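# Open the curtain fully with a two-armed mobile robot

## Task

Pull the curtain all the way open, and keep the robot upright the whole time: a fall or a lasting tilt counts as failure.

## Robot and tools

ROBOT. A base that can drive in any direction carries a vertical column about 1.7 m high. A carriage rides up and down it (joint lift_m) and holds two identical arms, left and right, each with six joints and a two-finger gripper. The arm bases sit roughly 0.57 m plus lift_m above the floor, and carriage parts hang about 0.15 m lower. A hand can reach 0.78 m from its shoulder but only about 0.38 m below its arm base. The parked arm pose is joints 1-6 = 0, 0.05, 0.05, 1.45, 0, 0. Cameras: carriage_camera (fixed, forward, tilted about 20 degrees down), left_wrist_camera and right_wrist_camera (looking past the fingertips).

FRAMES. All positions are in metres. The base frame has its origin on the floor below the base centre, x ahead, y to the left, z up. The left_hand and right_hand readings are the midpoint between the finger pads in this frame. quat_wxyz gives hand orientation: the hand's z axis runs along the fingers, and the fingers open along its y axis. base_odometry uses the base frame as it stood at scene start. It counts wheel rotation only, so slip shows up as travel. Heading is in radians, left positive, -3.142 to 3.142. Hand readings often read higher than the true hand, especially at long reach.

move. One action per call. Optional keys: base, joints, speeds, min_time_s, cameras, blocking. base holds exactly one relative command, an offset from the base's last reported position: translate_m (metres, forward positive, -2 to 2), strafe_m (metres, left positive, -2 to 2) or rotate_rad (radians, counter-clockwise positive, -6.3 to 6.3). joints is a single dictionary covering both arms. Each entry is an absolute target keyed by name. Ranges: lift_m 0 to 1 m; joint1 -2.617 to 3.054 rad (yaw about vertical, 0 forward, positive left); joint2 0 to 3.141 (shoulder: 0 upper arm back and level, 1.57 vertical, 3.14 forward); joint3 0 to 3.141 (elbow: 0 folded, 3.14 straight); joint4 -1.57 to 1.57 (wrist pitch, positive raises the tips); joint5 -1.57 to 1.57 (wrist yaw, positive swings the tips right); joint6 -2.094 to 2.094 (roll about the fingers); gripper_m 0 to 0.093 m pad gap. Names are prefixed left_ or right_, e.g. right_joint4_rad. speeds sets top speeds for that one action only: translate_m and strafe_m 0.02-0.5 m/s, rotate_rad 0.05-1.57 rad/s, lift_m 0.08-0.27 m/s. min_time_s (0.1-8 s) sets a floor on how long arm and gripper motions take; 2 s or more keeps hand paths straighter. cameras is a list of camera names or ["all"]. blocking defaults to true, meaning the call waits until everything is at rest. With false, the call returns quickly. A later move overrides only the parts it names. A move with no action returns state and images, including the scene number. Out-of-range values are refused; unknown keys make the call invalid.

wait(seconds 0-10, cameras) lets time pass and returns state. It returns early once earlier moves have settled. stop(cameras) brakes running motions; the base coasts a little first. zoom_image(camera, region [x0,y0,x1,y1] in pixels, at most 504x504) enlarges part of the newest image. read_manual returns licence text only. finished_scene(scene) ends the scene with the number you pass. It is final, and the result usually reports success. After the call that ends the first scene, make no more calls in that reply.

RESULTS. base_status and joint_status report how each motion ended. Possible values: done; moving; off_target (rested short and may still be pushing); contact_stop (a wheel or lift pushed too hard); time_out (past 14 s); stopped; not_followed (arm targets withheld by a self-collision check, flagged by "joint command not followed"); limit_stop_at_motor_heat. A refused call, or an unrequested stop, cancels the later move, wait and finished_scene calls in the same reply. on_its_own lists motions you did not command. motor_effort is a percentage of maximum, with the peak in brackets. Joint torques are in N m. MOTOR HOT warns of heating. The pictures line gives the order of the images.

CAUTIONS. The base's contact check ignores the arms, and arms never stop on contact; they keep pressing. Tipping risk rises with a high carriage, outstretched or loaded arms, pulling or pushing on things, and abrupt stops. Never drive away from something a hand is gripping tightly. A hand z that creeps up with no command means the robot is leaning. Arms must not strike or squeeze each other. Do not hit fixed or heavy objects hard, drop things, or release moving parts. Arms held out heat up, even during thinking time, and at 100 °C the arm goes limp for 30-60 s. Park arms (joint2 low, joint4 1.45) when idle or on a warning. With joint2 below 0.8, swinging joint1 outward by 0.5 rad or more can hit the column. If pinned after a contact, back off about 0.2 m the way you came. To lift a resting carriage free, raise lift_m.

Each tool is called as a command line: name --argument value for each argument, lists and objects as JSON in quotes; but a table of rows of numbers goes row by row, as --pt "numbers of a row", without its own name.

## Session

move --cameras '["all"]'

Scene clock: 0.00 s.
Joint torques (N m): no reading
base_odometry: x=+0.000 y=+0.000 heading=+0.000
base_status: not commanded
joint_positions: lift_m=+0.300 left_joint1_rad=-0.001 left_joint2_rad=+0.066 left_joint3_rad=+0.058 left_joint4_rad=+1.484 left_joint5_rad=+0.039 left_joint6_rad=+0.013 left_gripper_m=+0.09396 right_joint1_rad=+0.009 right_joint2_rad=+0.035 right_joint3_rad=+0.035 right_joint4_rad=+1.431 right_joint5_rad=+0.028 right_joint6_rad=-0.035 right_gripper_m=+0.09396
joint_status: not commanded
motor_effort: lift_m=+45 drive_wheels=+0
left_hand: x=+0.2428 y=+0.2947 z=+1.3012 quat_wxyz=(+0.999, +0.020, +0.047, +0.005) (m; base frame)
right_hand: x=+0.2529 y=-0.3061 z=+1.2936 quat_wxyz=(+0.997, +0.012, +0.070, -0.014) (m; base frame)
pictures: carriage_camera, left_wrist_camera, right_wrist_camera

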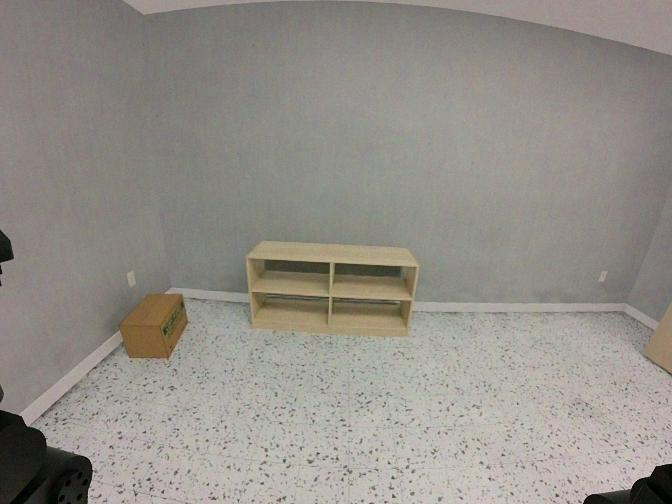

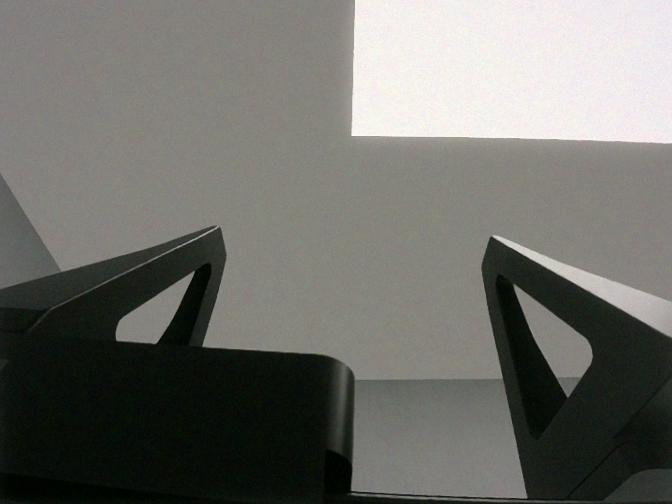

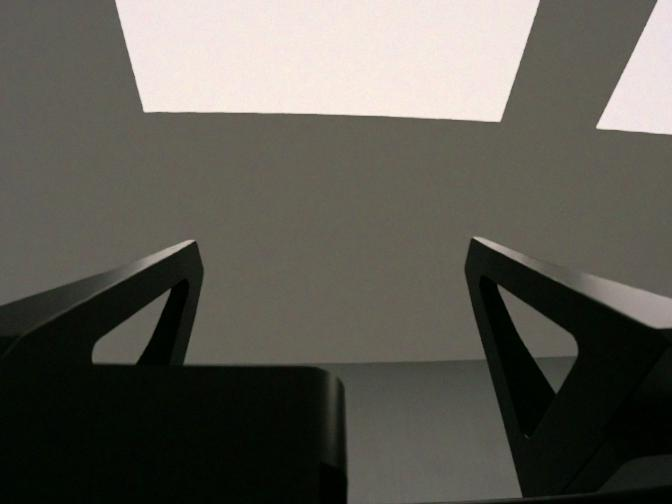

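move --base '{"rotate_rad": 1.4}' --cameras '["carriage_camera"]'

move --base '{"rotate_rad": 1.4}' --cameras '["carriage_camera"]'

move --base '{"rotate_rad": 1.4}' --cameras '["carriage_camera"]'

Scene clock: 3.17 s.
Joint torques (N m): left_arm=[0.01 4.16 5.48 -0.27 0.08 -0.04] | right_arm=[0.18 3.95 7.21 -0.11 -0.01 -0.1]
move: done
base_odometry: x=+0.000 y=+0.000 heading=+1.400
base_status: done
joint_positions: lift_m=+0.300 left_joint1_rad=-0.001 left_joint2_rad=+0.066 left_joint3_rad=+0.058 left_joint4_rad=+1.483 left_joint5_rad=+0.039 left_joint6_rad=+0.013 left_gripper_m=+0.09397 right_joint1_rad=+0.009 right_joint2_rad=+0.035 right_joint3_rad=+0.035 right_joint4_rad=+1.431 right_joint5_rad=+0.028 right_joint6_rad=-0.035 right_gripper_m=+0.09397
joint_status: not commanded
motor_effort: lift_m=+45(45) drive_wheels=+4(11)
left_hand: x=+0.2429 y=+0.2947 z=+1.3012 quat_wxyz=(+0.999, +0.020, +0.048, +0.005) (m; base frame)
right_hand: x=+0.2529 y=-0.3061 z=+1.2936 quat_wxyz=(+0.997, +0.012, +0.070, -0.014) (m; base frame)
pictures: carriage_camera

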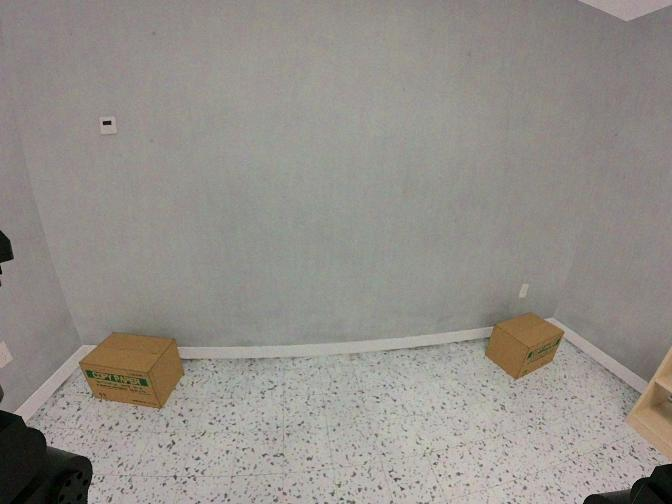

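Scene clock: 6.13 s.
Joint torques (N m): left_arm=[0.05 4.14 5.55 -0.27 0.09 -0.05] | right_arm=[0.28 3.78 7.24 -0.17 0.01 -0.13]
move: done
base_odometry: x=+0.000 y=+0.000 heading=+2.799
base_status: done
joint_positions: lift_m=+0.300 left_joint1_rad=-0.001 left_joint2_rad=+0.066 left_joint3_rad=+0.058 left_joint4_rad=+1.483 left_joint5_rad=+0.039 left_joint6_rad=+0.013 left_gripper_m=+0.09397 right_joint1_rad=+0.009 right_joint2_rad=+0.035 right_joint3_rad=+0.035 right_joint4_rad=+1.431 right_joint5_rad=+0.028 right_joint6_rad=-0.035 right_gripper_m=+0.09397
joint_status: not commanded
motor_effort: lift_m=+45(45) drive_wheels=+4(13)
left_hand: x=+0.2430 y=+0.2947 z=+1.3011 quat_wxyz=(+0.999, +0.020, +0.048, +0.005) (m; base frame)
right_hand: x=+0.2529 y=-0.3061 z=+1.2936 quat_wxyz=(+0.997, +0.012, +0.070, -0.014) (m; base frame)
pictures: carriage_camera

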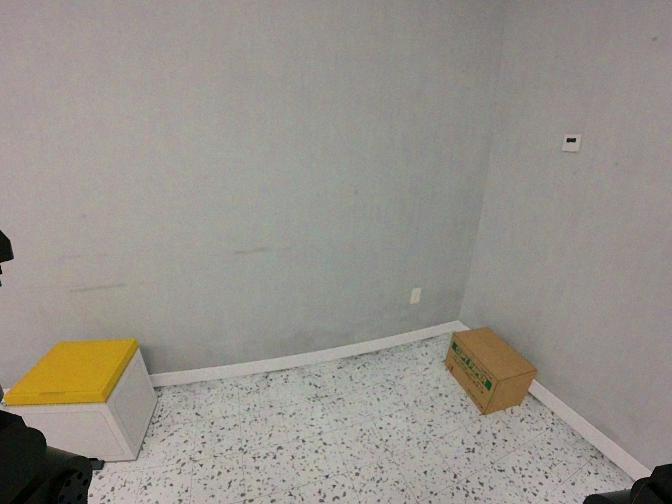

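Scene clock: 9.10 s.
Joint torques (N m): left_arm=[0.05 4.16 5.5 -0.27 0.08 -0.04] | right_arm=[0.21 3.97 7.32 -0.13 0.03 -0.07]
move: done
base_odometry: x=+0.000 y=+0.000 heading=-2.084
base_status: done
joint_positions: lift_m=+0.300 left_joint1_rad=-0.001 left_joint2_rad=+0.066 left_joint3_rad=+0.058 left_joint4_rad=+1.483 left_joint5_rad=+0.039 left_joint6_rad=+0.013 left_gripper_m=+0.09398 right_joint1_rad=+0.009 right_joint2_rad=+0.035 right_joint3_rad=+0.035 right_joint4_rad=+1.431 right_joint5_rad=+0.028 right_joint6_rad=-0.035 right_gripper_m=+0.09398
joint_status: not commanded
motor_effort: lift_m=+45(45) drive_wheels=+4(13)
left_hand: x=+0.2430 y=+0.2947 z=+1.3011 quat_wxyz=(+0.999, +0.020, +0.048, +0.005) (m; base frame)
right_hand: x=+0.2529 y=-0.3061 z=+1.2936 quat_wxyz=(+0.997, +0.012, +0.070, -0.014) (m; base frame)
pictures: carriage_camera

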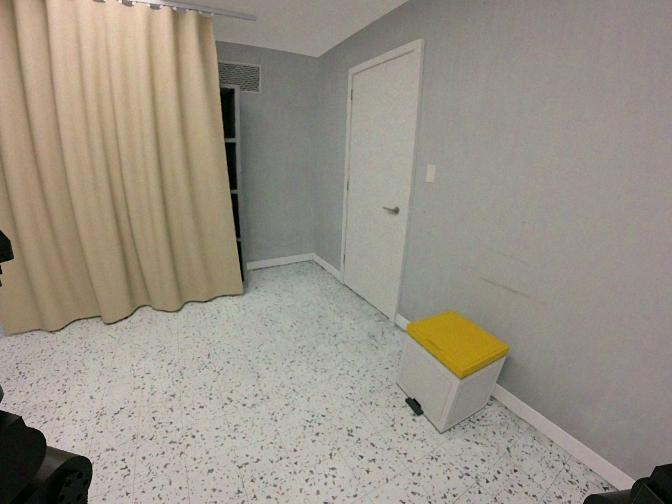

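move --base '{"rotate_rad": 0.7}' --cameras '["carriage_camera"]'

Scene clock: 11.37 s.
Joint torques (N m): left_arm=[0.05 4.19 5.5 -0.27 0.08 -0.05] | right_arm=[0.23 3.86 7.24 -0.16 0.01 -0.06]
move: done
base_odometry: x=+0.000 y=+0.000 heading=-1.384
base_status: done
joint_positions: lift_m=+0.300 left_joint1_rad=-0.001 left_joint2_rad=+0.066 left_joint3_rad=+0.058 left_joint4_rad=+1.483 left_joint5_rad=+0.039 left_joint6_rad=+0.013 left_gripper_m=+0.09398 right_joint1_rad=+0.009 right_joint2_rad=+0.035 right_joint3_rad=+0.035 right_joint4_rad=+1.431 right_joint5_rad=+0.028 right_joint6_rad=-0.035 right_gripper_m=+0.09398
joint_status: not commanded
motor_effort: lift_m=+45(45) drive_wheels=+4(12)
left_hand: x=+0.2430 y=+0.2947 z=+1.3011 quat_wxyz=(+0.999, +0.020, +0.048, +0.005) (m; base frame)
right_hand: x=+0.2529 y=-0.3061 z=+1.2936 quat_wxyz=(+0.997, +0.012, +0.070, -0.014) (m; base frame)
pictures: carriage_camera

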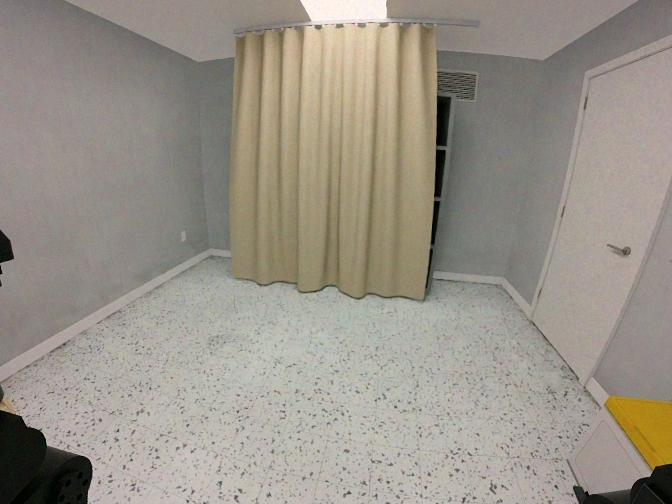

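zoom_image --camera "carriage_camera" --region '[220, 0, 500, 120]'

zoom_image --camera "carriage_camera" --region '[380, 10, 490, 120]'

zoom_image --camera "carriage_camera" --region '[220, 10, 330, 120]'

zoom_image --camera "carriage_camera" --region '[380, 180, 490, 320]'

Scaled by 1.800 from the camera's 672x504 image, which has a finer 960x720 frame.

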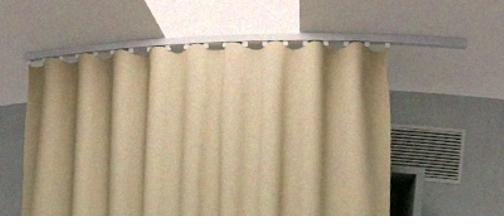

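Scaled by 4.582 from the camera's 672x504 image, which has a finer 960x720 frame.

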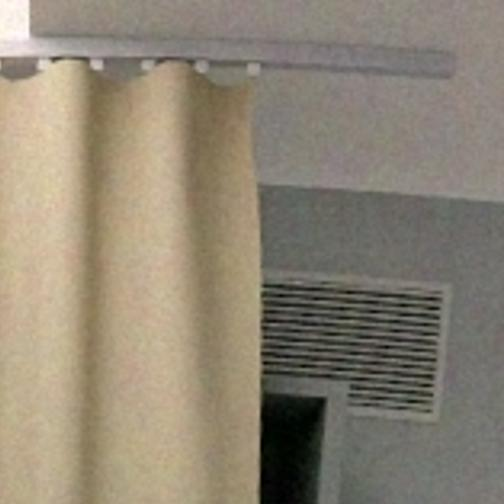

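Scaled by 4.582 from the camera's 672x504 image, which has a finer 960x720 frame.

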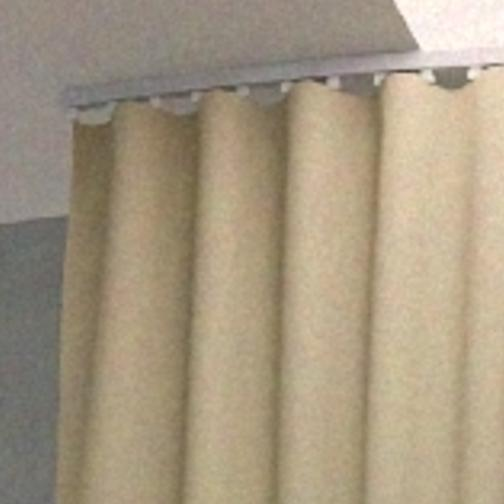

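Scaled by 3.600 from the camera's 672x504 image, which has a finer 960x720 frame.

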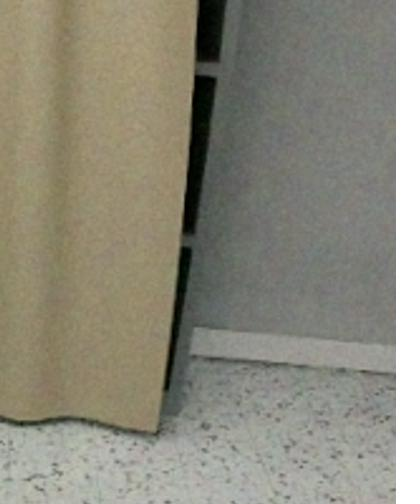

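move --base '{"rotate_rad": -0.1}' --cameras '["carriage_camera"]'

move --base '{"translate_m": 1.2}' --cameras '["carriage_camera"]'

Scene clock: 15.03 s.
Joint torques (N m): left_arm=[0.03 4.16 5.5 -0.27 0.08 -0.05] | right_arm=[0.09 4.08 7.27 -0.14 -0.01 -0.11]
move: done
base_odometry: x=+0.000 y=+0.000 heading=-1.484
base_status: done
joint_positions: lift_m=+0.300 left_joint1_rad=-0.001 left_joint2_rad=+0.066 left_joint3_rad=+0.058 left_joint4_rad=+1.483 left_joint5_rad=+0.039 left_joint6_rad=+0.013 left_gripper_m=+0.09398 right_joint1_rad=+0.009 right_joint2_rad=+0.035 right_joint3_rad=+0.035 right_joint4_rad=+1.431 right_joint5_rad=+0.028 right_joint6_rad=-0.035 right_gripper_m=+0.09398
joint_status: not commanded
motor_effort: lift_m=+45(45) drive_wheels=-1(5)
left_hand: x=+0.2430 y=+0.2947 z=+1.3011 quat_wxyz=(+0.999, +0.020, +0.048, +0.005) (m; base frame)
right_hand: x=+0.2529 y=-0.3061 z=+1.2936 quat_wxyz=(+0.997, +0.012, +0.070, -0.014) (m; base frame)
pictures: carriage_camera

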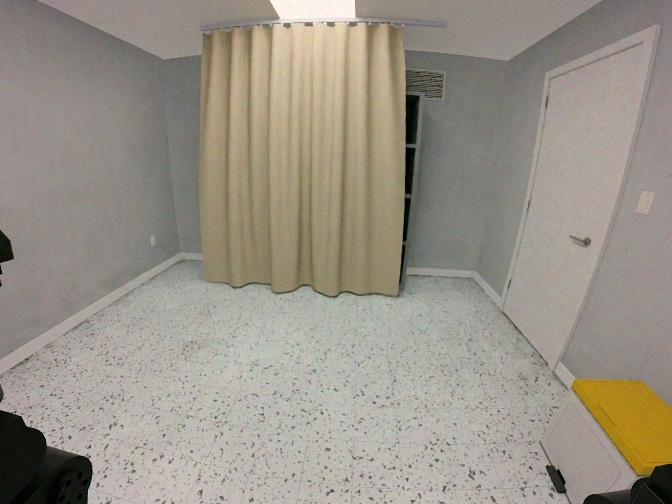

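Scene clock: 19.73 s.
Joint torques (N m): left_arm=[0.08 4.18 5.52 -0.29 0.08 -0.05] | right_arm=[0.28 3.92 7.34 -0.16 0.03 -0.05]
move: done
base_odometry: x=+0.105 y=-1.195 heading=-1.483
base_status: done
joint_positions: lift_m=+0.300 left_joint1_rad=-0.001 left_joint2_rad=+0.066 left_joint3_rad=+0.058 left_joint4_rad=+1.483 left_joint5_rad=+0.039 left_joint6_rad=+0.013 left_gripper_m=+0.09398 right_joint1_rad=+0.009 right_joint2_rad=+0.035 right_joint3_rad=+0.035 right_joint4_rad=+1.431 right_joint5_rad=+0.028 right_joint6_rad=-0.035 right_gripper_m=+0.09398
joint_status: not commanded
motor_effort: lift_m=+45(45) drive_wheels=-3(17)
left_hand: x=+0.2429 y=+0.2947 z=+1.3012 quat_wxyz=(+0.999, +0.020, +0.048, +0.005) (m; base frame)
right_hand: x=+0.2529 y=-0.3061 z=+1.2936 quat_wxyz=(+0.997, +0.012, +0.070, -0.014) (m; base frame)
pictures: carriage_camera

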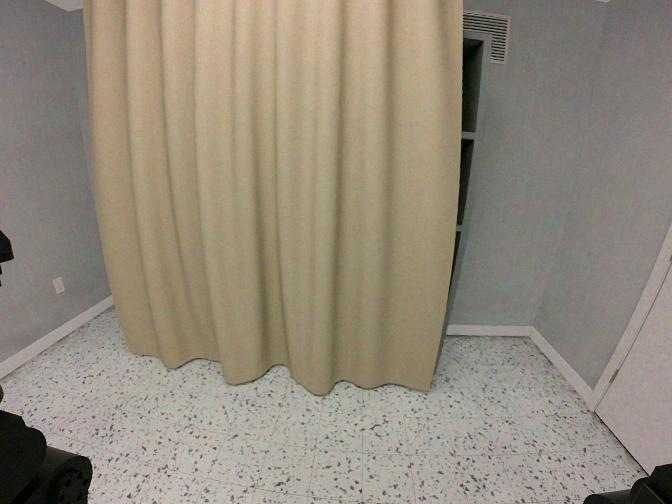

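move --base '{"strafe_m": -0.6}' --joints '{"lift_m": 0.8, "right_joint1_rad": 0, "right_joint2_rad": 2.1, "right_joint3_rad": 1.585, "right_joint4_rad": 0.515, "right_joint5_rad": -1.5, "right_joint6_rad": 0}' --min_time_s 3 --cameras '["all"]'

Scene clock: 26.03 s.
Joint torques (N m): left_arm=[-0.01 4.16 5.5 -0.3 0.08 -0.04] | right_arm=[0.2 -8.53 11.79 1.22 -0.1 0.08]
move: done
base_odometry: x=-0.492 y=-1.248 heading=-1.483
base_status: done
joint_positions: lift_m=+0.800 left_joint1_rad=+0.000 left_joint2_rad=+0.066 left_joint3_rad=+0.058 left_joint4_rad=+1.484 left_joint5_rad=+0.039 left_joint6_rad=+0.013 left_gripper_m=+0.09398 right_joint1_rad=+0.002 right_joint2_rad=+2.071 right_joint3_rad=+1.551 right_joint4_rad=+0.534 right_joint5_rad=-1.484 right_joint6_rad=-0.013 right_gripper_m=+0.09398
joint_status: all done
motor_effort: lift_m=+46(60) drive_wheels=+0(11)
left_hand: x=+0.2427 y=+0.2948 z=+1.8011 quat_wxyz=(+0.999, +0.020, +0.047, +0.006) (m; base frame)
right_hand: x=+0.6949 y=-0.1271 z=+1.6418 quat_wxyz=(+0.527, -0.485, +0.514, +0.472) (m; base frame)
pictures: carriage_camera, left_wrist_camera, right_wrist_camera
camera_calibration:
carriage_camera: T_world_to_cam=[[0.047901, -0.997879, 0.0440825, -0.0818437], [-0.323336, -0.0572477, -0.944551, 1.73122], [0.945071, 0.0309915, -0.325392, 0.44437], [0, 0, 0, 1]] pos_world=[0.143724, 0.00366656, 1.78343]
left_wrist_camera: T_world_to_cam=[[0.00496175, -0.999912, 0.0122678, 0.277125], [0.751693, -0.00436129, -0.659499, 1.01173], [0.659495, 0.0124939, 0.751605, -1.39462], [0, 0, 0, 1]] pos_world=[0.15786, 0.298938, 1.71204]
right_wrist_camera: T_world_to_cam=[[0.995487, -0.0905732, 0.0283292, -0.751003], [-0.028663, -0.571535, -0.820077, 1.30143], [0.0904682, 0.815564, -0.571551, 1.1084], [0, 0, 0, 1]] pos_world=[0.684642, -0.228178, 1.72206]

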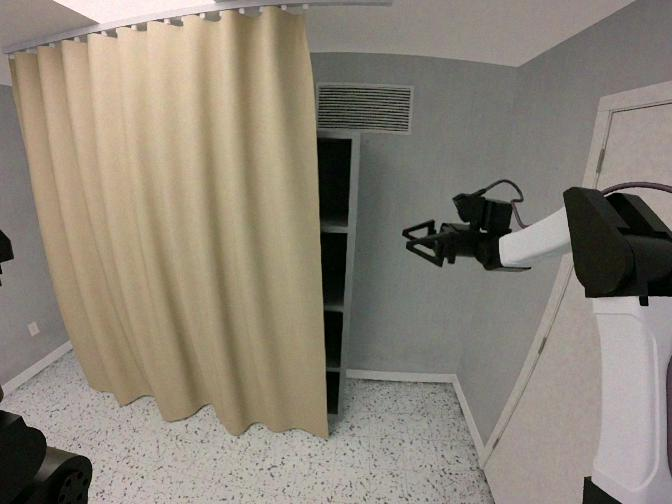

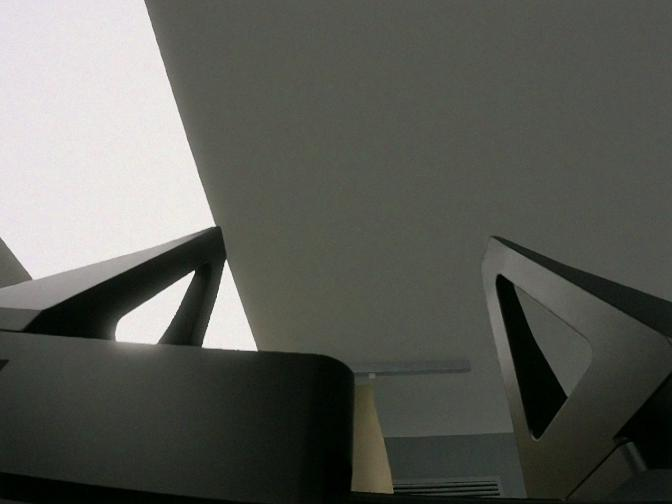

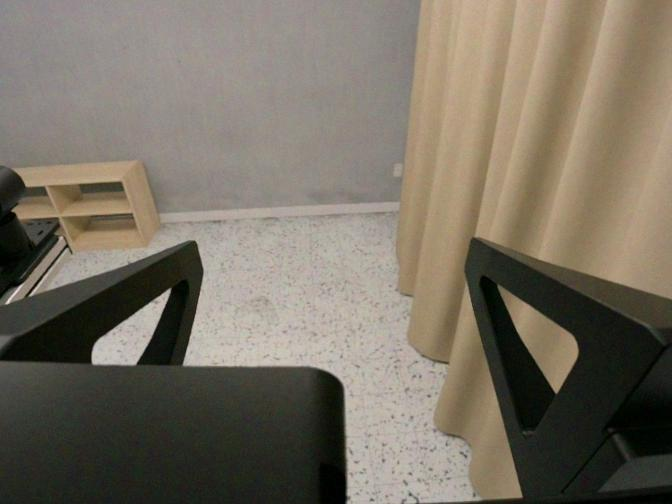

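move --base '{"translate_m": 0.55}' --speeds '{"translate_m": 0.3}' --cameras '["carriage_camera", "right_wrist_camera"]'

Scene clock: 29.90 s.
Joint torques (N m): left_arm=[-0.01 4.18 5.49 -0.26 0.09 -0.05] | right_arm=[0.02 -8.39 11.99 1.22 -0.06 0.03]
move: done
base_odometry: x=-0.445 y=-1.796 heading=-1.484
base_status: done
joint_positions: lift_m=+0.800 left_joint1_rad=+0.000 left_joint2_rad=+0.066 left_joint3_rad=+0.058 left_joint4_rad=+1.482 left_joint5_rad=+0.039 left_joint6_rad=+0.013 left_gripper_m=+0.09398 right_joint1_rad=+0.001 right_joint2_rad=+2.071 right_joint3_rad=+1.551 right_joint4_rad=+0.530 right_joint5_rad=-1.487 right_joint6_rad=-0.012 right_gripper_m=+0.09398
joint_status: not commanded
motor_effort: lift_m=+46(46) drive_wheels=-2(12)
left_hand: x=+0.2432 y=+0.2948 z=+1.8010 quat_wxyz=(+0.999, +0.020, +0.048, +0.006) (m; base frame)
right_hand: x=+0.6946 y=-0.1276 z=+1.6415 quat_wxyz=(+0.525, -0.484, +0.515, +0.474) (m; base frame)
pictures: carriage_camera, right_wrist_camera
camera_calibration:
carriage_camera: T_world_to_cam=[[0.047901, -0.997879, 0.0440825, -0.0818437], [-0.323336, -0.0572477, -0.944551, 1.73122], [0.945071, 0.0309915, -0.325392, 0.44437], [0, 0, 0, 1]] pos_world=[0.143724, 0.00366656, 1.78343]
right_wrist_camera: T_world_to_cam=[[0.995774, -0.0886849, 0.0238708, -0.74335], [-0.0312496, -0.571579, -0.819952, 1.30245], [0.0863614, 0.81574, -0.571935, 1.11213], [0, 0, 0, 1]] pos_world=[0.684864, -0.228677, 1.72176]

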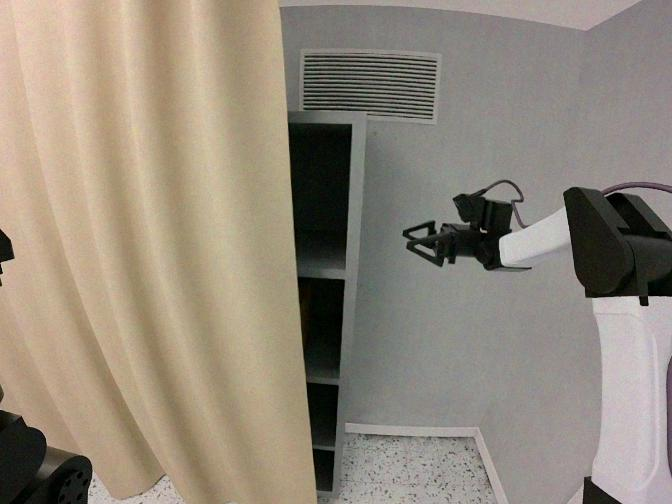

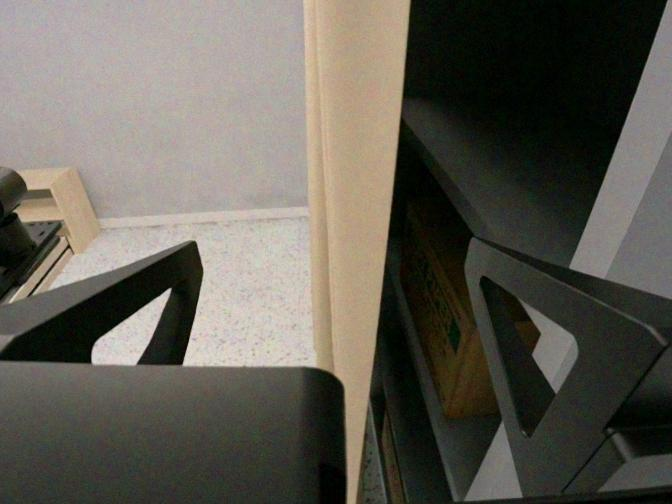

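move --base '{"translate_m": 0.06}' --joints '{"right_joint1_rad": 0.08}' --speeds '{"translate_m": 0.2}' --cameras '["right_wrist_camera"]'

move --base '{"strafe_m": 0.12}' --speeds '{"strafe_m": 0.2}' --cameras '["carriage_camera", "right_wrist_camera"]'

Scene clock: 32.33 s.
Joint torques (N m): left_arm=[-0.06 4.16 5.5 -0.26 0.07 -0.05] | right_arm=[0.17 -8.81 11.52 1.29 -0.07 0.03]
move: done
base_odometry: x=-0.440 y=-1.856 heading=-1.484
base_status: done
joint_positions: lift_m=+0.800 left_joint1_rad=+0.000 left_joint2_rad=+0.066 left_joint3_rad=+0.058 left_joint4_rad=+1.481 left_joint5_rad=+0.039 left_joint6_rad=+0.013 left_gripper_m=+0.09398 right_joint1_rad=+0.082 right_joint2_rad=+2.075 right_joint3_rad=+1.555 right_joint4_rad=+0.528 right_joint5_rad=-1.489 right_joint6_rad=-0.012 right_gripper_m=+0.09398
joint_status: all done
motor_effort: lift_m=+46(46) drive_wheels=+4(14)
left_hand: x=+0.2434 y=+0.2948 z=+1.8010 quat_wxyz=(+0.999, +0.020, +0.049, +0.006) (m; base frame)
right_hand: x=+0.6797 y=-0.0897 z=+1.6406 quat_wxyz=(+0.505, -0.505, +0.495, +0.495) (m; base frame)
pictures: right_wrist_camera
camera_calibration:
right_wrist_camera: T_world_to_cam=[[0.999756, -0.00638161, 0.0211491, -0.715989], [0.0136903, -0.572379, -0.819875, 1.29222], [0.0173374, 0.819965, -0.572151, 1.12969], [0, 0, 0, 1]] pos_world=[0.678537, -0.191239, 1.72096]

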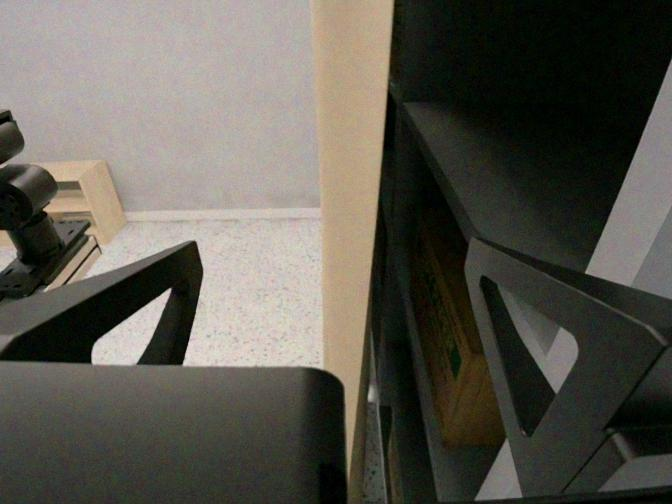

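Scene clock: 34.00 s.
Joint torques (N m): left_arm=[0.03 4.19 5.49 -0.26 0.08 -0.04] | right_arm=[-0.06 -8.75 11.71 1.26 -0.04 0.01]
move: done
base_odometry: x=-0.320 y=-1.846 heading=-1.484
base_status: done
joint_positions: lift_m=+0.800 left_joint1_rad=-0.001 left_joint2_rad=+0.066 left_joint3_rad=+0.058 left_joint4_rad=+1.482 left_joint5_rad=+0.040 left_joint6_rad=+0.013 left_gripper_m=+0.09398 right_joint1_rad=+0.083 right_joint2_rad=+2.075 right_joint3_rad=+1.555 right_joint4_rad=+0.528 right_joint5_rad=-1.489 right_joint6_rad=-0.012 right_gripper_m=+0.09398
joint_status: not commanded
motor_effort: lift_m=+46(46) drive_wheels=+1(11)
left_hand: x=+0.2433 y=+0.2947 z=+1.8010 quat_wxyz=(+0.999, +0.020, +0.048, +0.005) (m; base frame)
right_hand: x=+0.6793 y=-0.0890 z=+1.6406 quat_wxyz=(+0.504, -0.505, +0.495, +0.496) (m; base frame)
pictures: carriage_camera, right_wrist_camera
camera_calibration:
carriage_camera: T_world_to_cam=[[0.047901, -0.997879, 0.0440825, -0.0818437], [-0.323336, -0.0572477, -0.944551, 1.73122], [0.945071, 0.0309915, -0.325392, 0.44437], [0, 0, 0, 1]] pos_world=[0.143724, 0.00366656, 1.78343]
right_wrist_camera: T_world_to_cam=[[0.999765, -0.00494002, 0.0211208, -0.71547], [0.0144922, -0.572369, -0.819868, 1.29207], [0.0161391, 0.819981, -0.572163, 1.12996], [0, 0, 0, 1]] pos_world=[0.67834, -0.190539, 1.72096]

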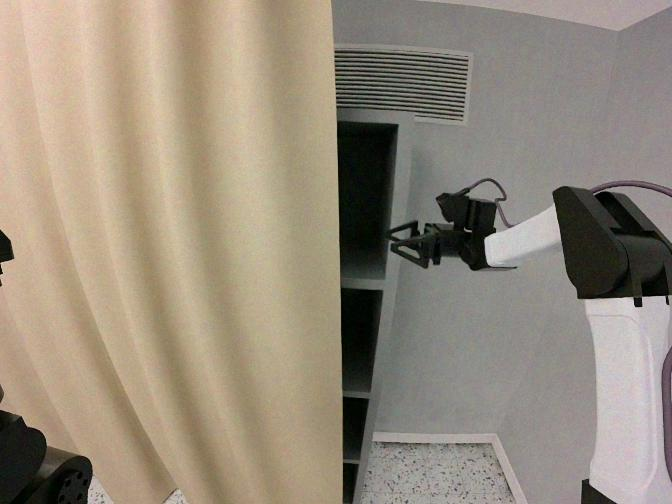

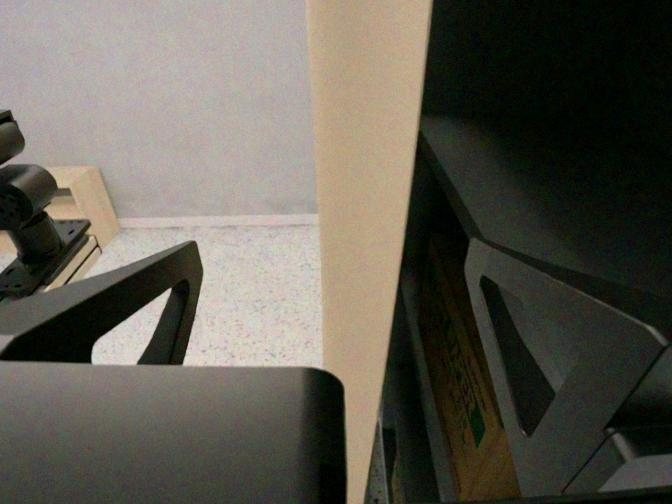

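move --base '{"translate_m": 0.03}' --speeds '{"translate_m": 0.2}'

move --base '{"strafe_m": 0.09}' --speeds '{"strafe_m": 0.2}' --cameras '["carriage_camera", "right_wrist_camera"]'

Scene clock: 35.47 s.
Joint torques (N m): left_arm=[0.06 4.15 5.49 -0.24 0.07 -0.05] | right_arm=[0.05 -8.81 11.66 1.27 -0.11 0.01]
move: done
base_odometry: x=-0.317 y=-1.875 heading=-1.484
base_status: done
joint_positions: lift_m=+0.800 left_joint1_rad=-0.001 left_joint2_rad=+0.066 left_joint3_rad=+0.058 left_joint4_rad=+1.481 left_joint5_rad=+0.040 left_joint6_rad=+0.013 left_gripper_m=+0.09398 right_joint1_rad=+0.082 right_joint2_rad=+2.075 right_joint3_rad=+1.555 right_joint4_rad=+0.527 right_joint5_rad=-1.489 right_joint6_rad=-0.012 right_gripper_m=+0.09398
joint_status: not commanded
motor_effort: lift_m=+46(46) drive_wheels=+3(9)
left_hand: x=+0.2436 y=+0.2947 z=+1.8010 quat_wxyz=(+0.999, +0.020, +0.049, +0.005) (m; base frame)
right_hand: x=+0.6796 y=-0.0895 z=+1.6405 quat_wxyz=(+0.504, -0.504, +0.495, +0.496) (m; base frame)
pictures: none

Scene clock: 36.97 s.
Joint torques (N m): left_arm=[0.1 4.18 5.49 -0.25 0.08 -0.05] | right_arm=[-0.16 -9.05 11.6 1.28 -0.07 0.05]
move: done
base_odometry: x=-0.228 y=-1.868 heading=-1.484
base_status: done
joint_positions: lift_m=+0.800 left_joint1_rad=-0.002 left_joint2_rad=+0.066 left_joint3_rad=+0.058 left_joint4_rad=+1.481 left_joint5_rad=+0.040 left_joint6_rad=+0.013 left_gripper_m=+0.09398 right_joint1_rad=+0.084 right_joint2_rad=+2.075 right_joint3_rad=+1.555 right_joint4_rad=+0.527 right_joint5_rad=-1.489 right_joint6_rad=-0.012 right_gripper_m=+0.09398
joint_status: not commanded
motor_effort: lift_m=+46(46) drive_wheels=+0(12)
left_hand: x=+0.2435 y=+0.2946 z=+1.8010 quat_wxyz=(+0.999, +0.020, +0.049, +0.005) (m; base frame)
right_hand: x=+0.6792 y=-0.0887 z=+1.6405 quat_wxyz=(+0.504, -0.505, +0.495, +0.496) (m; base frame)
pictures: carriage_camera, right_wrist_camera
camera_calibration:
carriage_camera: T_world_to_cam=[[0.047901, -0.997879, 0.0440825, -0.0818437], [-0.323336, -0.0572477, -0.944551, 1.73122], [0.945071, 0.0309915, -0.325392, 0.44437], [0, 0, 0, 1]] pos_world=[0.143724, 0.00366656, 1.78343]
right_wrist_camera: T_world_to_cam=[[0.999792, -0.0041564, 0.019968, -0.713358], [0.0139943, -0.572419, -0.819842, 1.2925], [0.0148377, 0.819951, -0.572242, 1.13058], [0, 0, 0, 1]] pos_world=[0.678346, -0.190138, 1.72085]

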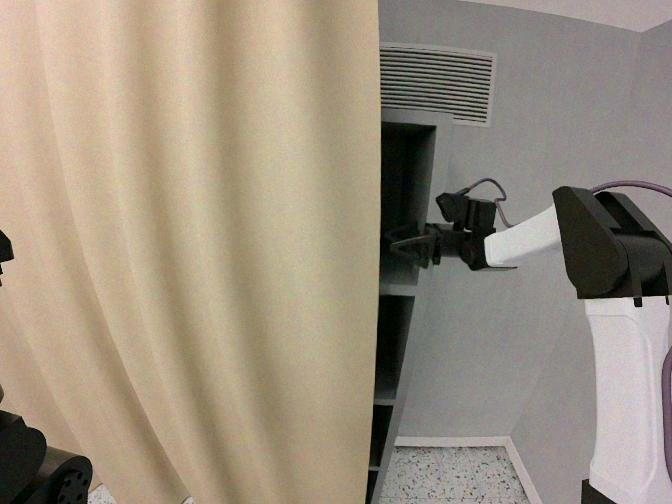

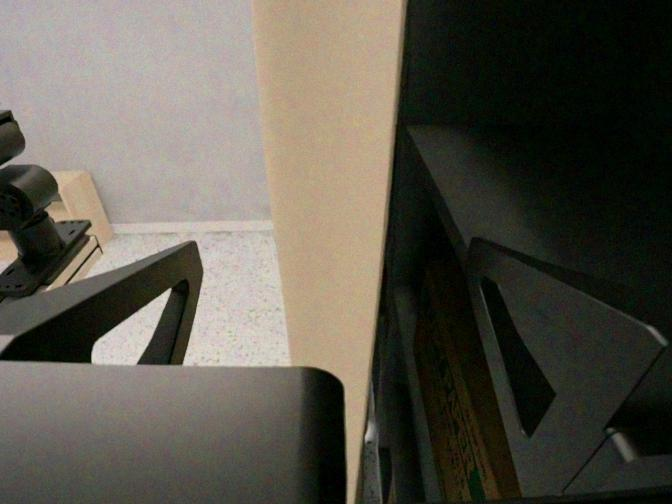

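move --base '{"strafe_m": 0.04}' --speeds '{"strafe_m": 0.2}' --cameras '["carriage_camera", "right_wrist_camera"]'

Scene clock: 38.40 s.
Joint torques (N m): left_arm=[0.14 4.16 5.55 -0.25 0.07 -0.05] | right_arm=[-0.03 -8.79 11.66 1.29 -0.09 0.05]
move: done
base_odometry: x=-0.188 y=-1.864 heading=-1.484
base_status: done
joint_positions: lift_m=+0.800 left_joint1_rad=-0.002 left_joint2_rad=+0.066 left_joint3_rad=+0.058 left_joint4_rad=+1.481 left_joint5_rad=+0.040 left_joint6_rad=+0.013 left_gripper_m=+0.09398 right_joint1_rad=+0.081 right_joint2_rad=+2.075 right_joint3_rad=+1.555 right_joint4_rad=+0.527 right_joint5_rad=-1.489 right_joint6_rad=-0.012 right_gripper_m=+0.09398
joint_status: not commanded
motor_effort: lift_m=+46(46) drive_wheels=+2(13)
left_hand: x=+0.2435 y=+0.2946 z=+1.8010 quat_wxyz=(+0.999, +0.020, +0.049, +0.005) (m; base frame)
right_hand: x=+0.6797 y=-0.0899 z=+1.6405 quat_wxyz=(+0.505, -0.504, +0.495, +0.496) (m; base frame)
pictures: carriage_camera, right_wrist_camera
camera_calibration:
carriage_camera: T_world_to_cam=[[0.047901, -0.997879, 0.0440825, -0.0818437], [-0.323336, -0.0572477, -0.944551, 1.73122], [0.945071, 0.0309915, -0.325392, 0.44437], [0, 0, 0, 1]] pos_world=[0.143724, 0.00366656, 1.78343]
right_wrist_camera: T_world_to_cam=[[0.999777, -0.00681882, 0.0199932, -0.7142], [0.01249, -0.572482, -0.819822, 1.29272], [0.017036, 0.819889, -0.572269, 1.13019], [0, 0, 0, 1]] pos_world=[0.678641, -0.191439, 1.72086]

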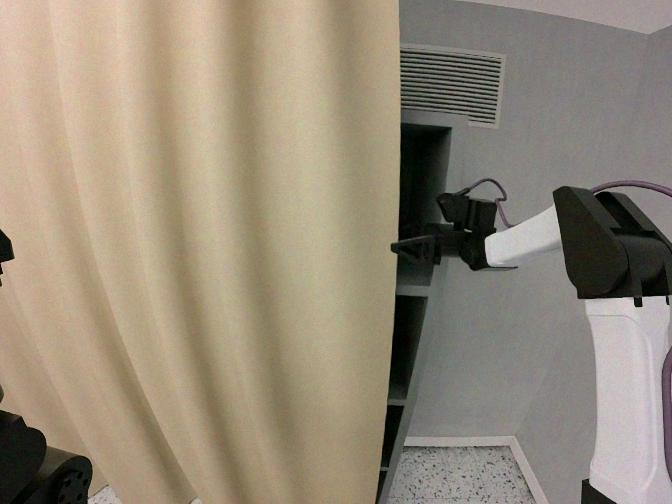

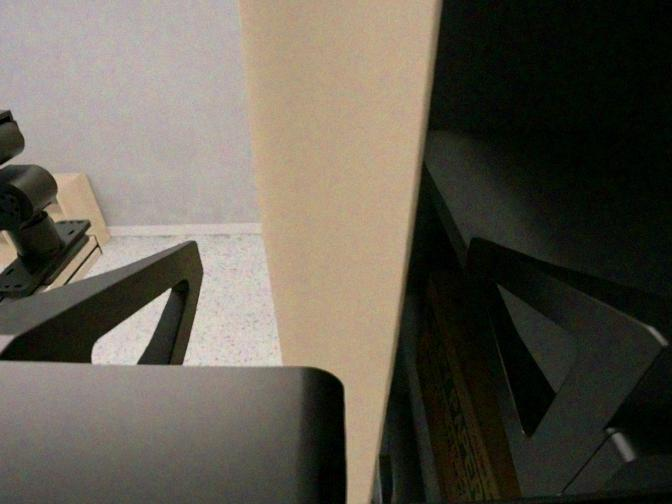

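move --base '{"strafe_m": 0.03}' --speeds '{"strafe_m": 0.2}' --cameras '["right_wrist_camera"]'

move --joints '{"right_gripper_m": 0.0}' --min_time_s 1 --cameras '["carriage_camera", "right_wrist_camera"]'

Scene clock: 39.57 s.
Joint torques (N m): left_arm=[0.18 4.14 5.53 -0.22 0.08 -0.05] | right_arm=[0.06 -8.8 11.52 1.29 -0.08 0.02]
move: done
base_odometry: x=-0.158 y=-1.862 heading=-1.484
base_status: done
joint_positions: lift_m=+0.800 left_joint1_rad=-0.002 left_joint2_rad=+0.066 left_joint3_rad=+0.058 left_joint4_rad=+1.481 left_joint5_rad=+0.040 left_joint6_rad=+0.013 left_gripper_m=+0.09398 right_joint1_rad=+0.081 right_joint2_rad=+2.075 right_joint3_rad=+1.555 right_joint4_rad=+0.527 right_joint5_rad=-1.489 right_joint6_rad=-0.012 right_gripper_m=+0.09398
joint_status: not commanded
motor_effort: lift_m=+46(46) drive_wheels=+0(9)
left_hand: x=+0.2435 y=+0.2946 z=+1.8010 quat_wxyz=(+0.999, +0.020, +0.049, +0.005) (m; base frame)
right_hand: x=+0.6797 y=-0.0899 z=+1.6405 quat_wxyz=(+0.505, -0.504, +0.495, +0.496) (m; base frame)
pictures: right_wrist_camera
camera_calibration:
right_wrist_camera: T_world_to_cam=[[0.999777, -0.00681882, 0.0199932, -0.7142], [0.01249, -0.572482, -0.819822, 1.29272], [0.017036, 0.819889, -0.572269, 1.13019], [0, 0, 0, 1]] pos_world=[0.678641, -0.191439, 1.72086]

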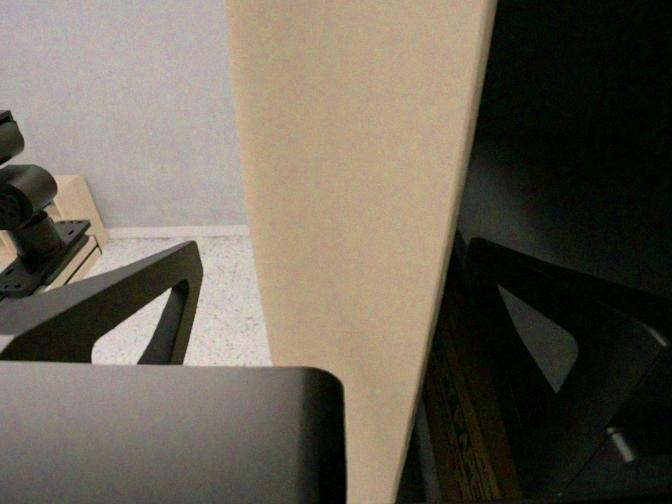

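Scene clock: 40.87 s.
Joint torques (N m): left_arm=[0.17 4.16 5.52 -0.24 0.08 -0.05] | right_arm=[0.12 -8.73 11.48 1.27 -0.08 0.04]
move: done
base_odometry: x=-0.158 y=-1.862 heading=-1.484
base_status: not commanded
joint_positions: lift_m=+0.800 left_joint1_rad=-0.002 left_joint2_rad=+0.066 left_joint3_rad=+0.058 left_joint4_rad=+1.481 left_joint5_rad=+0.040 left_joint6_rad=+0.013 left_gripper_m=+0.09398 right_joint1_rad=+0.081 right_joint2_rad=+2.075 right_joint3_rad=+1.555 right_joint4_rad=+0.527 right_joint5_rad=-1.489 right_joint6_rad=-0.012 right_gripper_m=+0.00085
joint_status: all done
motor_effort: lift_m=+46(46) drive_wheels=+0(1)
left_hand: x=+0.2435 y=+0.2946 z=+1.8010 quat_wxyz=(+0.999, +0.020, +0.049, +0.005) (m; base frame)
right_hand: x=+0.6797 y=-0.0899 z=+1.6405 quat_wxyz=(+0.505, -0.504, +0.496, +0.496) (m; base frame)
pictures: carriage_camera, right_wrist_camera
camera_calibration:
carriage_camera: T_world_to_cam=[[0.047901, -0.997879, 0.0440825, -0.0818437], [-0.323336, -0.0572477, -0.944551, 1.73122], [0.945071, 0.0309915, -0.325392, 0.44437], [0, 0, 0, 1]] pos_world=[0.143724, 0.00366656, 1.78343]
right_wrist_camera: T_world_to_cam=[[0.999784, -0.00682439, 0.0196318, -0.713686], [0.0121891, -0.572545, -0.819783, 1.29285], [0.0168346, 0.819845, -0.572338, 1.13043], [0, 0, 0, 1]] pos_world=[0.678743, -0.191439, 1.72085]

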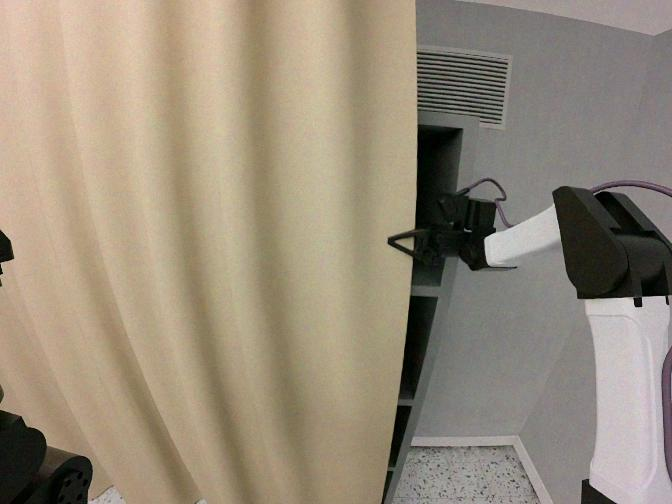

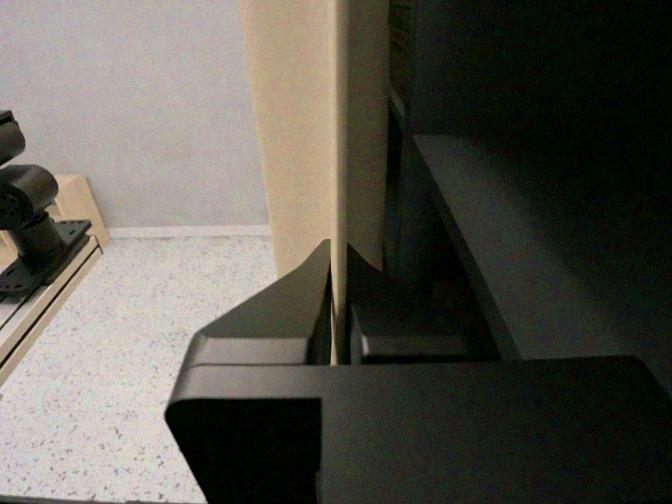

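move --base '{"strafe_m": 0.4}' --speeds '{"strafe_m": 0.2}' --cameras '["carriage_camera", "right_wrist_camera"]'

Scene clock: 44.07 s.
Joint torques (N m): left_arm=[0.12 4.16 5.49 -0.26 0.08 -0.05] | right_arm=[0.7 -8.79 10.4 1.32 0 -0.11]
move: done
base_odometry: x=+0.241 y=-1.828 heading=-1.485
base_status: done
joint_positions: lift_m=+0.800 left_joint1_rad=-0.002 left_joint2_rad=+0.066 left_joint3_rad=+0.058 left_joint4_rad=+1.481 left_joint5_rad=+0.040 left_joint6_rad=+0.013 left_gripper_m=+0.09398 right_joint1_rad=+0.074 right_joint2_rad=+2.075 right_joint3_rad=+1.567 right_joint4_rad=+0.520 right_joint5_rad=-1.490 right_joint6_rad=-0.001 right_gripper_m=+0.00085
joint_status: not commanded
motor_effort: lift_m=+46(46) drive_wheels=+0(10)
left_hand: x=+0.2435 y=+0.2946 z=+1.8010 quat_wxyz=(+0.999, +0.020, +0.049, +0.005) (m; base frame)
right_hand: x=+0.6820 y=-0.0934 z=+1.6440 quat_wxyz=(+0.505, -0.501, +0.498, +0.495) (m; base frame)
pictures: carriage_camera, right_wrist_camera
camera_calibration:
carriage_camera: T_world_to_cam=[[0.047901, -0.997879, 0.0440825, -0.0818437], [-0.323336, -0.0572477, -0.944551, 1.73122], [0.945071, 0.0309915, -0.325392, 0.44437], [0, 0, 0, 1]] pos_world=[0.143724, 0.00366656, 1.78343]
right_wrist_camera: T_world_to_cam=[[0.999806, -0.0136223, 0.0142406, -0.70783], [0.00388531, -0.572181, -0.820118, 1.2999], [0.0193202, 0.820014, -0.572017, 1.13301], [0, 0, 0, 1]] pos_world=[0.680752, -0.194945, 1.72425]

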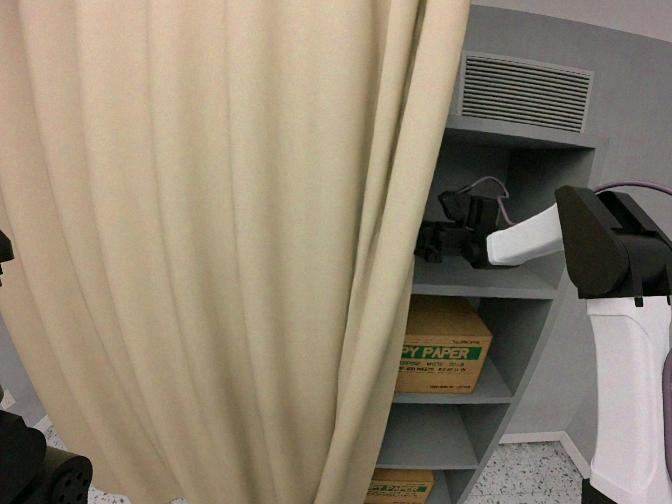

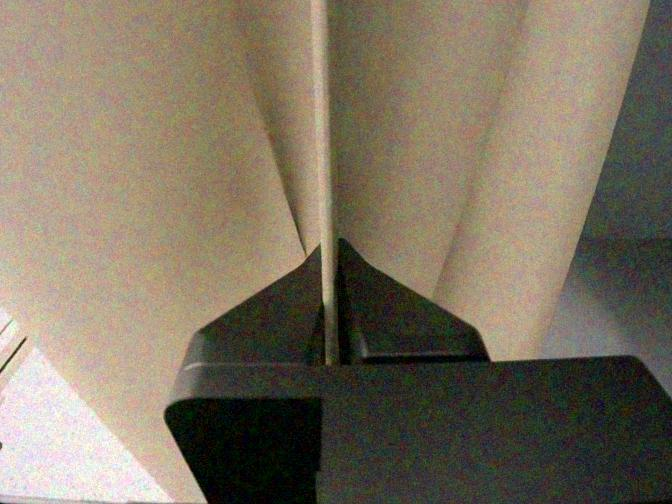

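move --base '{"strafe_m": 0.4}' --speeds '{"strafe_m": 0.2}' --cameras '["all"]'

Scene clock: 47.37 s.
Joint torques (N m): left_arm=[0.09 4.18 5.49 -0.25 0.08 -0.05] | right_arm=[1.62 -8.96 9.2 1.19 -0.1 -0.13]
move: done
base_odometry: x=+0.639 y=-1.794 heading=-1.485
base_status: done
joint_positions: lift_m=+0.800 left_joint1_rad=-0.001 left_joint2_rad=+0.066 left_joint3_rad=+0.058 left_joint4_rad=+1.481 left_joint5_rad=+0.040 left_joint6_rad=+0.013 left_gripper_m=+0.09398 right_joint1_rad=+0.063 right_joint2_rad=+2.075 right_joint3_rad=+1.579 right_joint4_rad=+0.538 right_joint5_rad=-1.490 right_joint6_rad=+0.000 right_gripper_m=+0.00085
joint_status: not commanded
motor_effort: lift_m=+46(46) drive_wheels=+3(12)
left_hand: x=+0.2435 y=+0.2947 z=+1.8010 quat_wxyz=(+0.999, +0.020, +0.049, +0.005) (m; base frame)
right_hand: x=+0.6849 y=-0.0983 z=+1.6495 quat_wxyz=(+0.515, -0.505, +0.493, +0.486) (m; base frame)
pictures: carriage_camera, left_wrist_camera, right_wrist_camera
camera_calibration:
carriage_camera: T_world_to_cam=[[0.047901, -0.997879, 0.0440825, -0.0818437], [-0.323336, -0.0572477, -0.944551, 1.73122], [0.945071, 0.0309915, -0.325392, 0.44437], [0, 0, 0, 1]] pos_world=[0.143724, 0.00366656, 1.78343]
left_wrist_camera: T_world_to_cam=[[0.00346211, -0.999923, 0.0118836, 0.278118], [0.749685, -0.00526918, -0.661774, 1.0159], [0.661786, 0.0112001, 0.749609, -1.39159], [0, 0, 0, 1]] pos_world=[0.15837, 0.299036, 1.71214]
right_wrist_camera: T_world_to_cam=[[0.998755, -0.0243867, 0.0435177, -0.759505], [0.0218376, -0.570597, -0.82094, 1.29092], [0.0448511, 0.820868, -0.569354, 1.11836], [0, 0, 0, 1]] pos_world=[0.680209, -0.199958, 1.72956]

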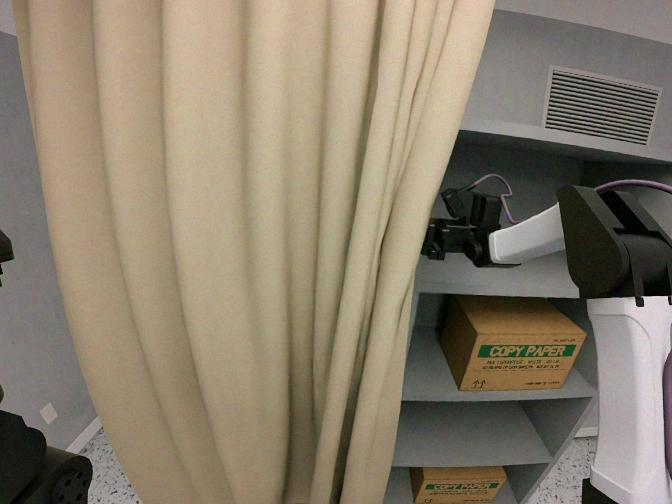

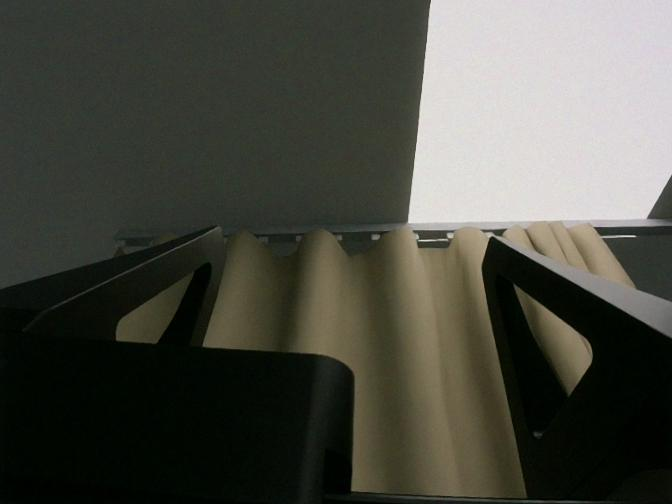

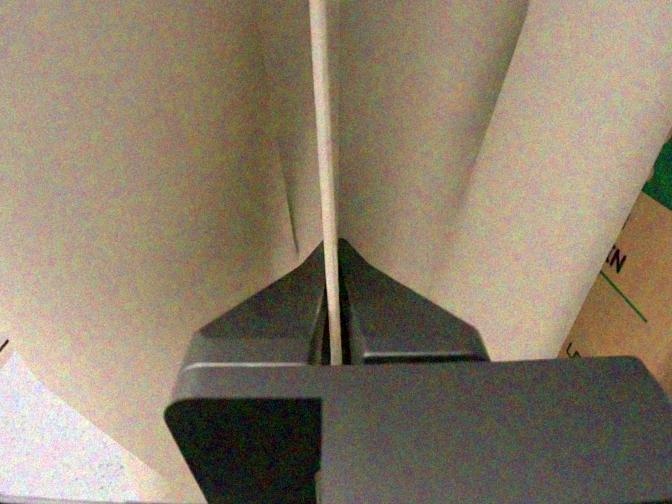

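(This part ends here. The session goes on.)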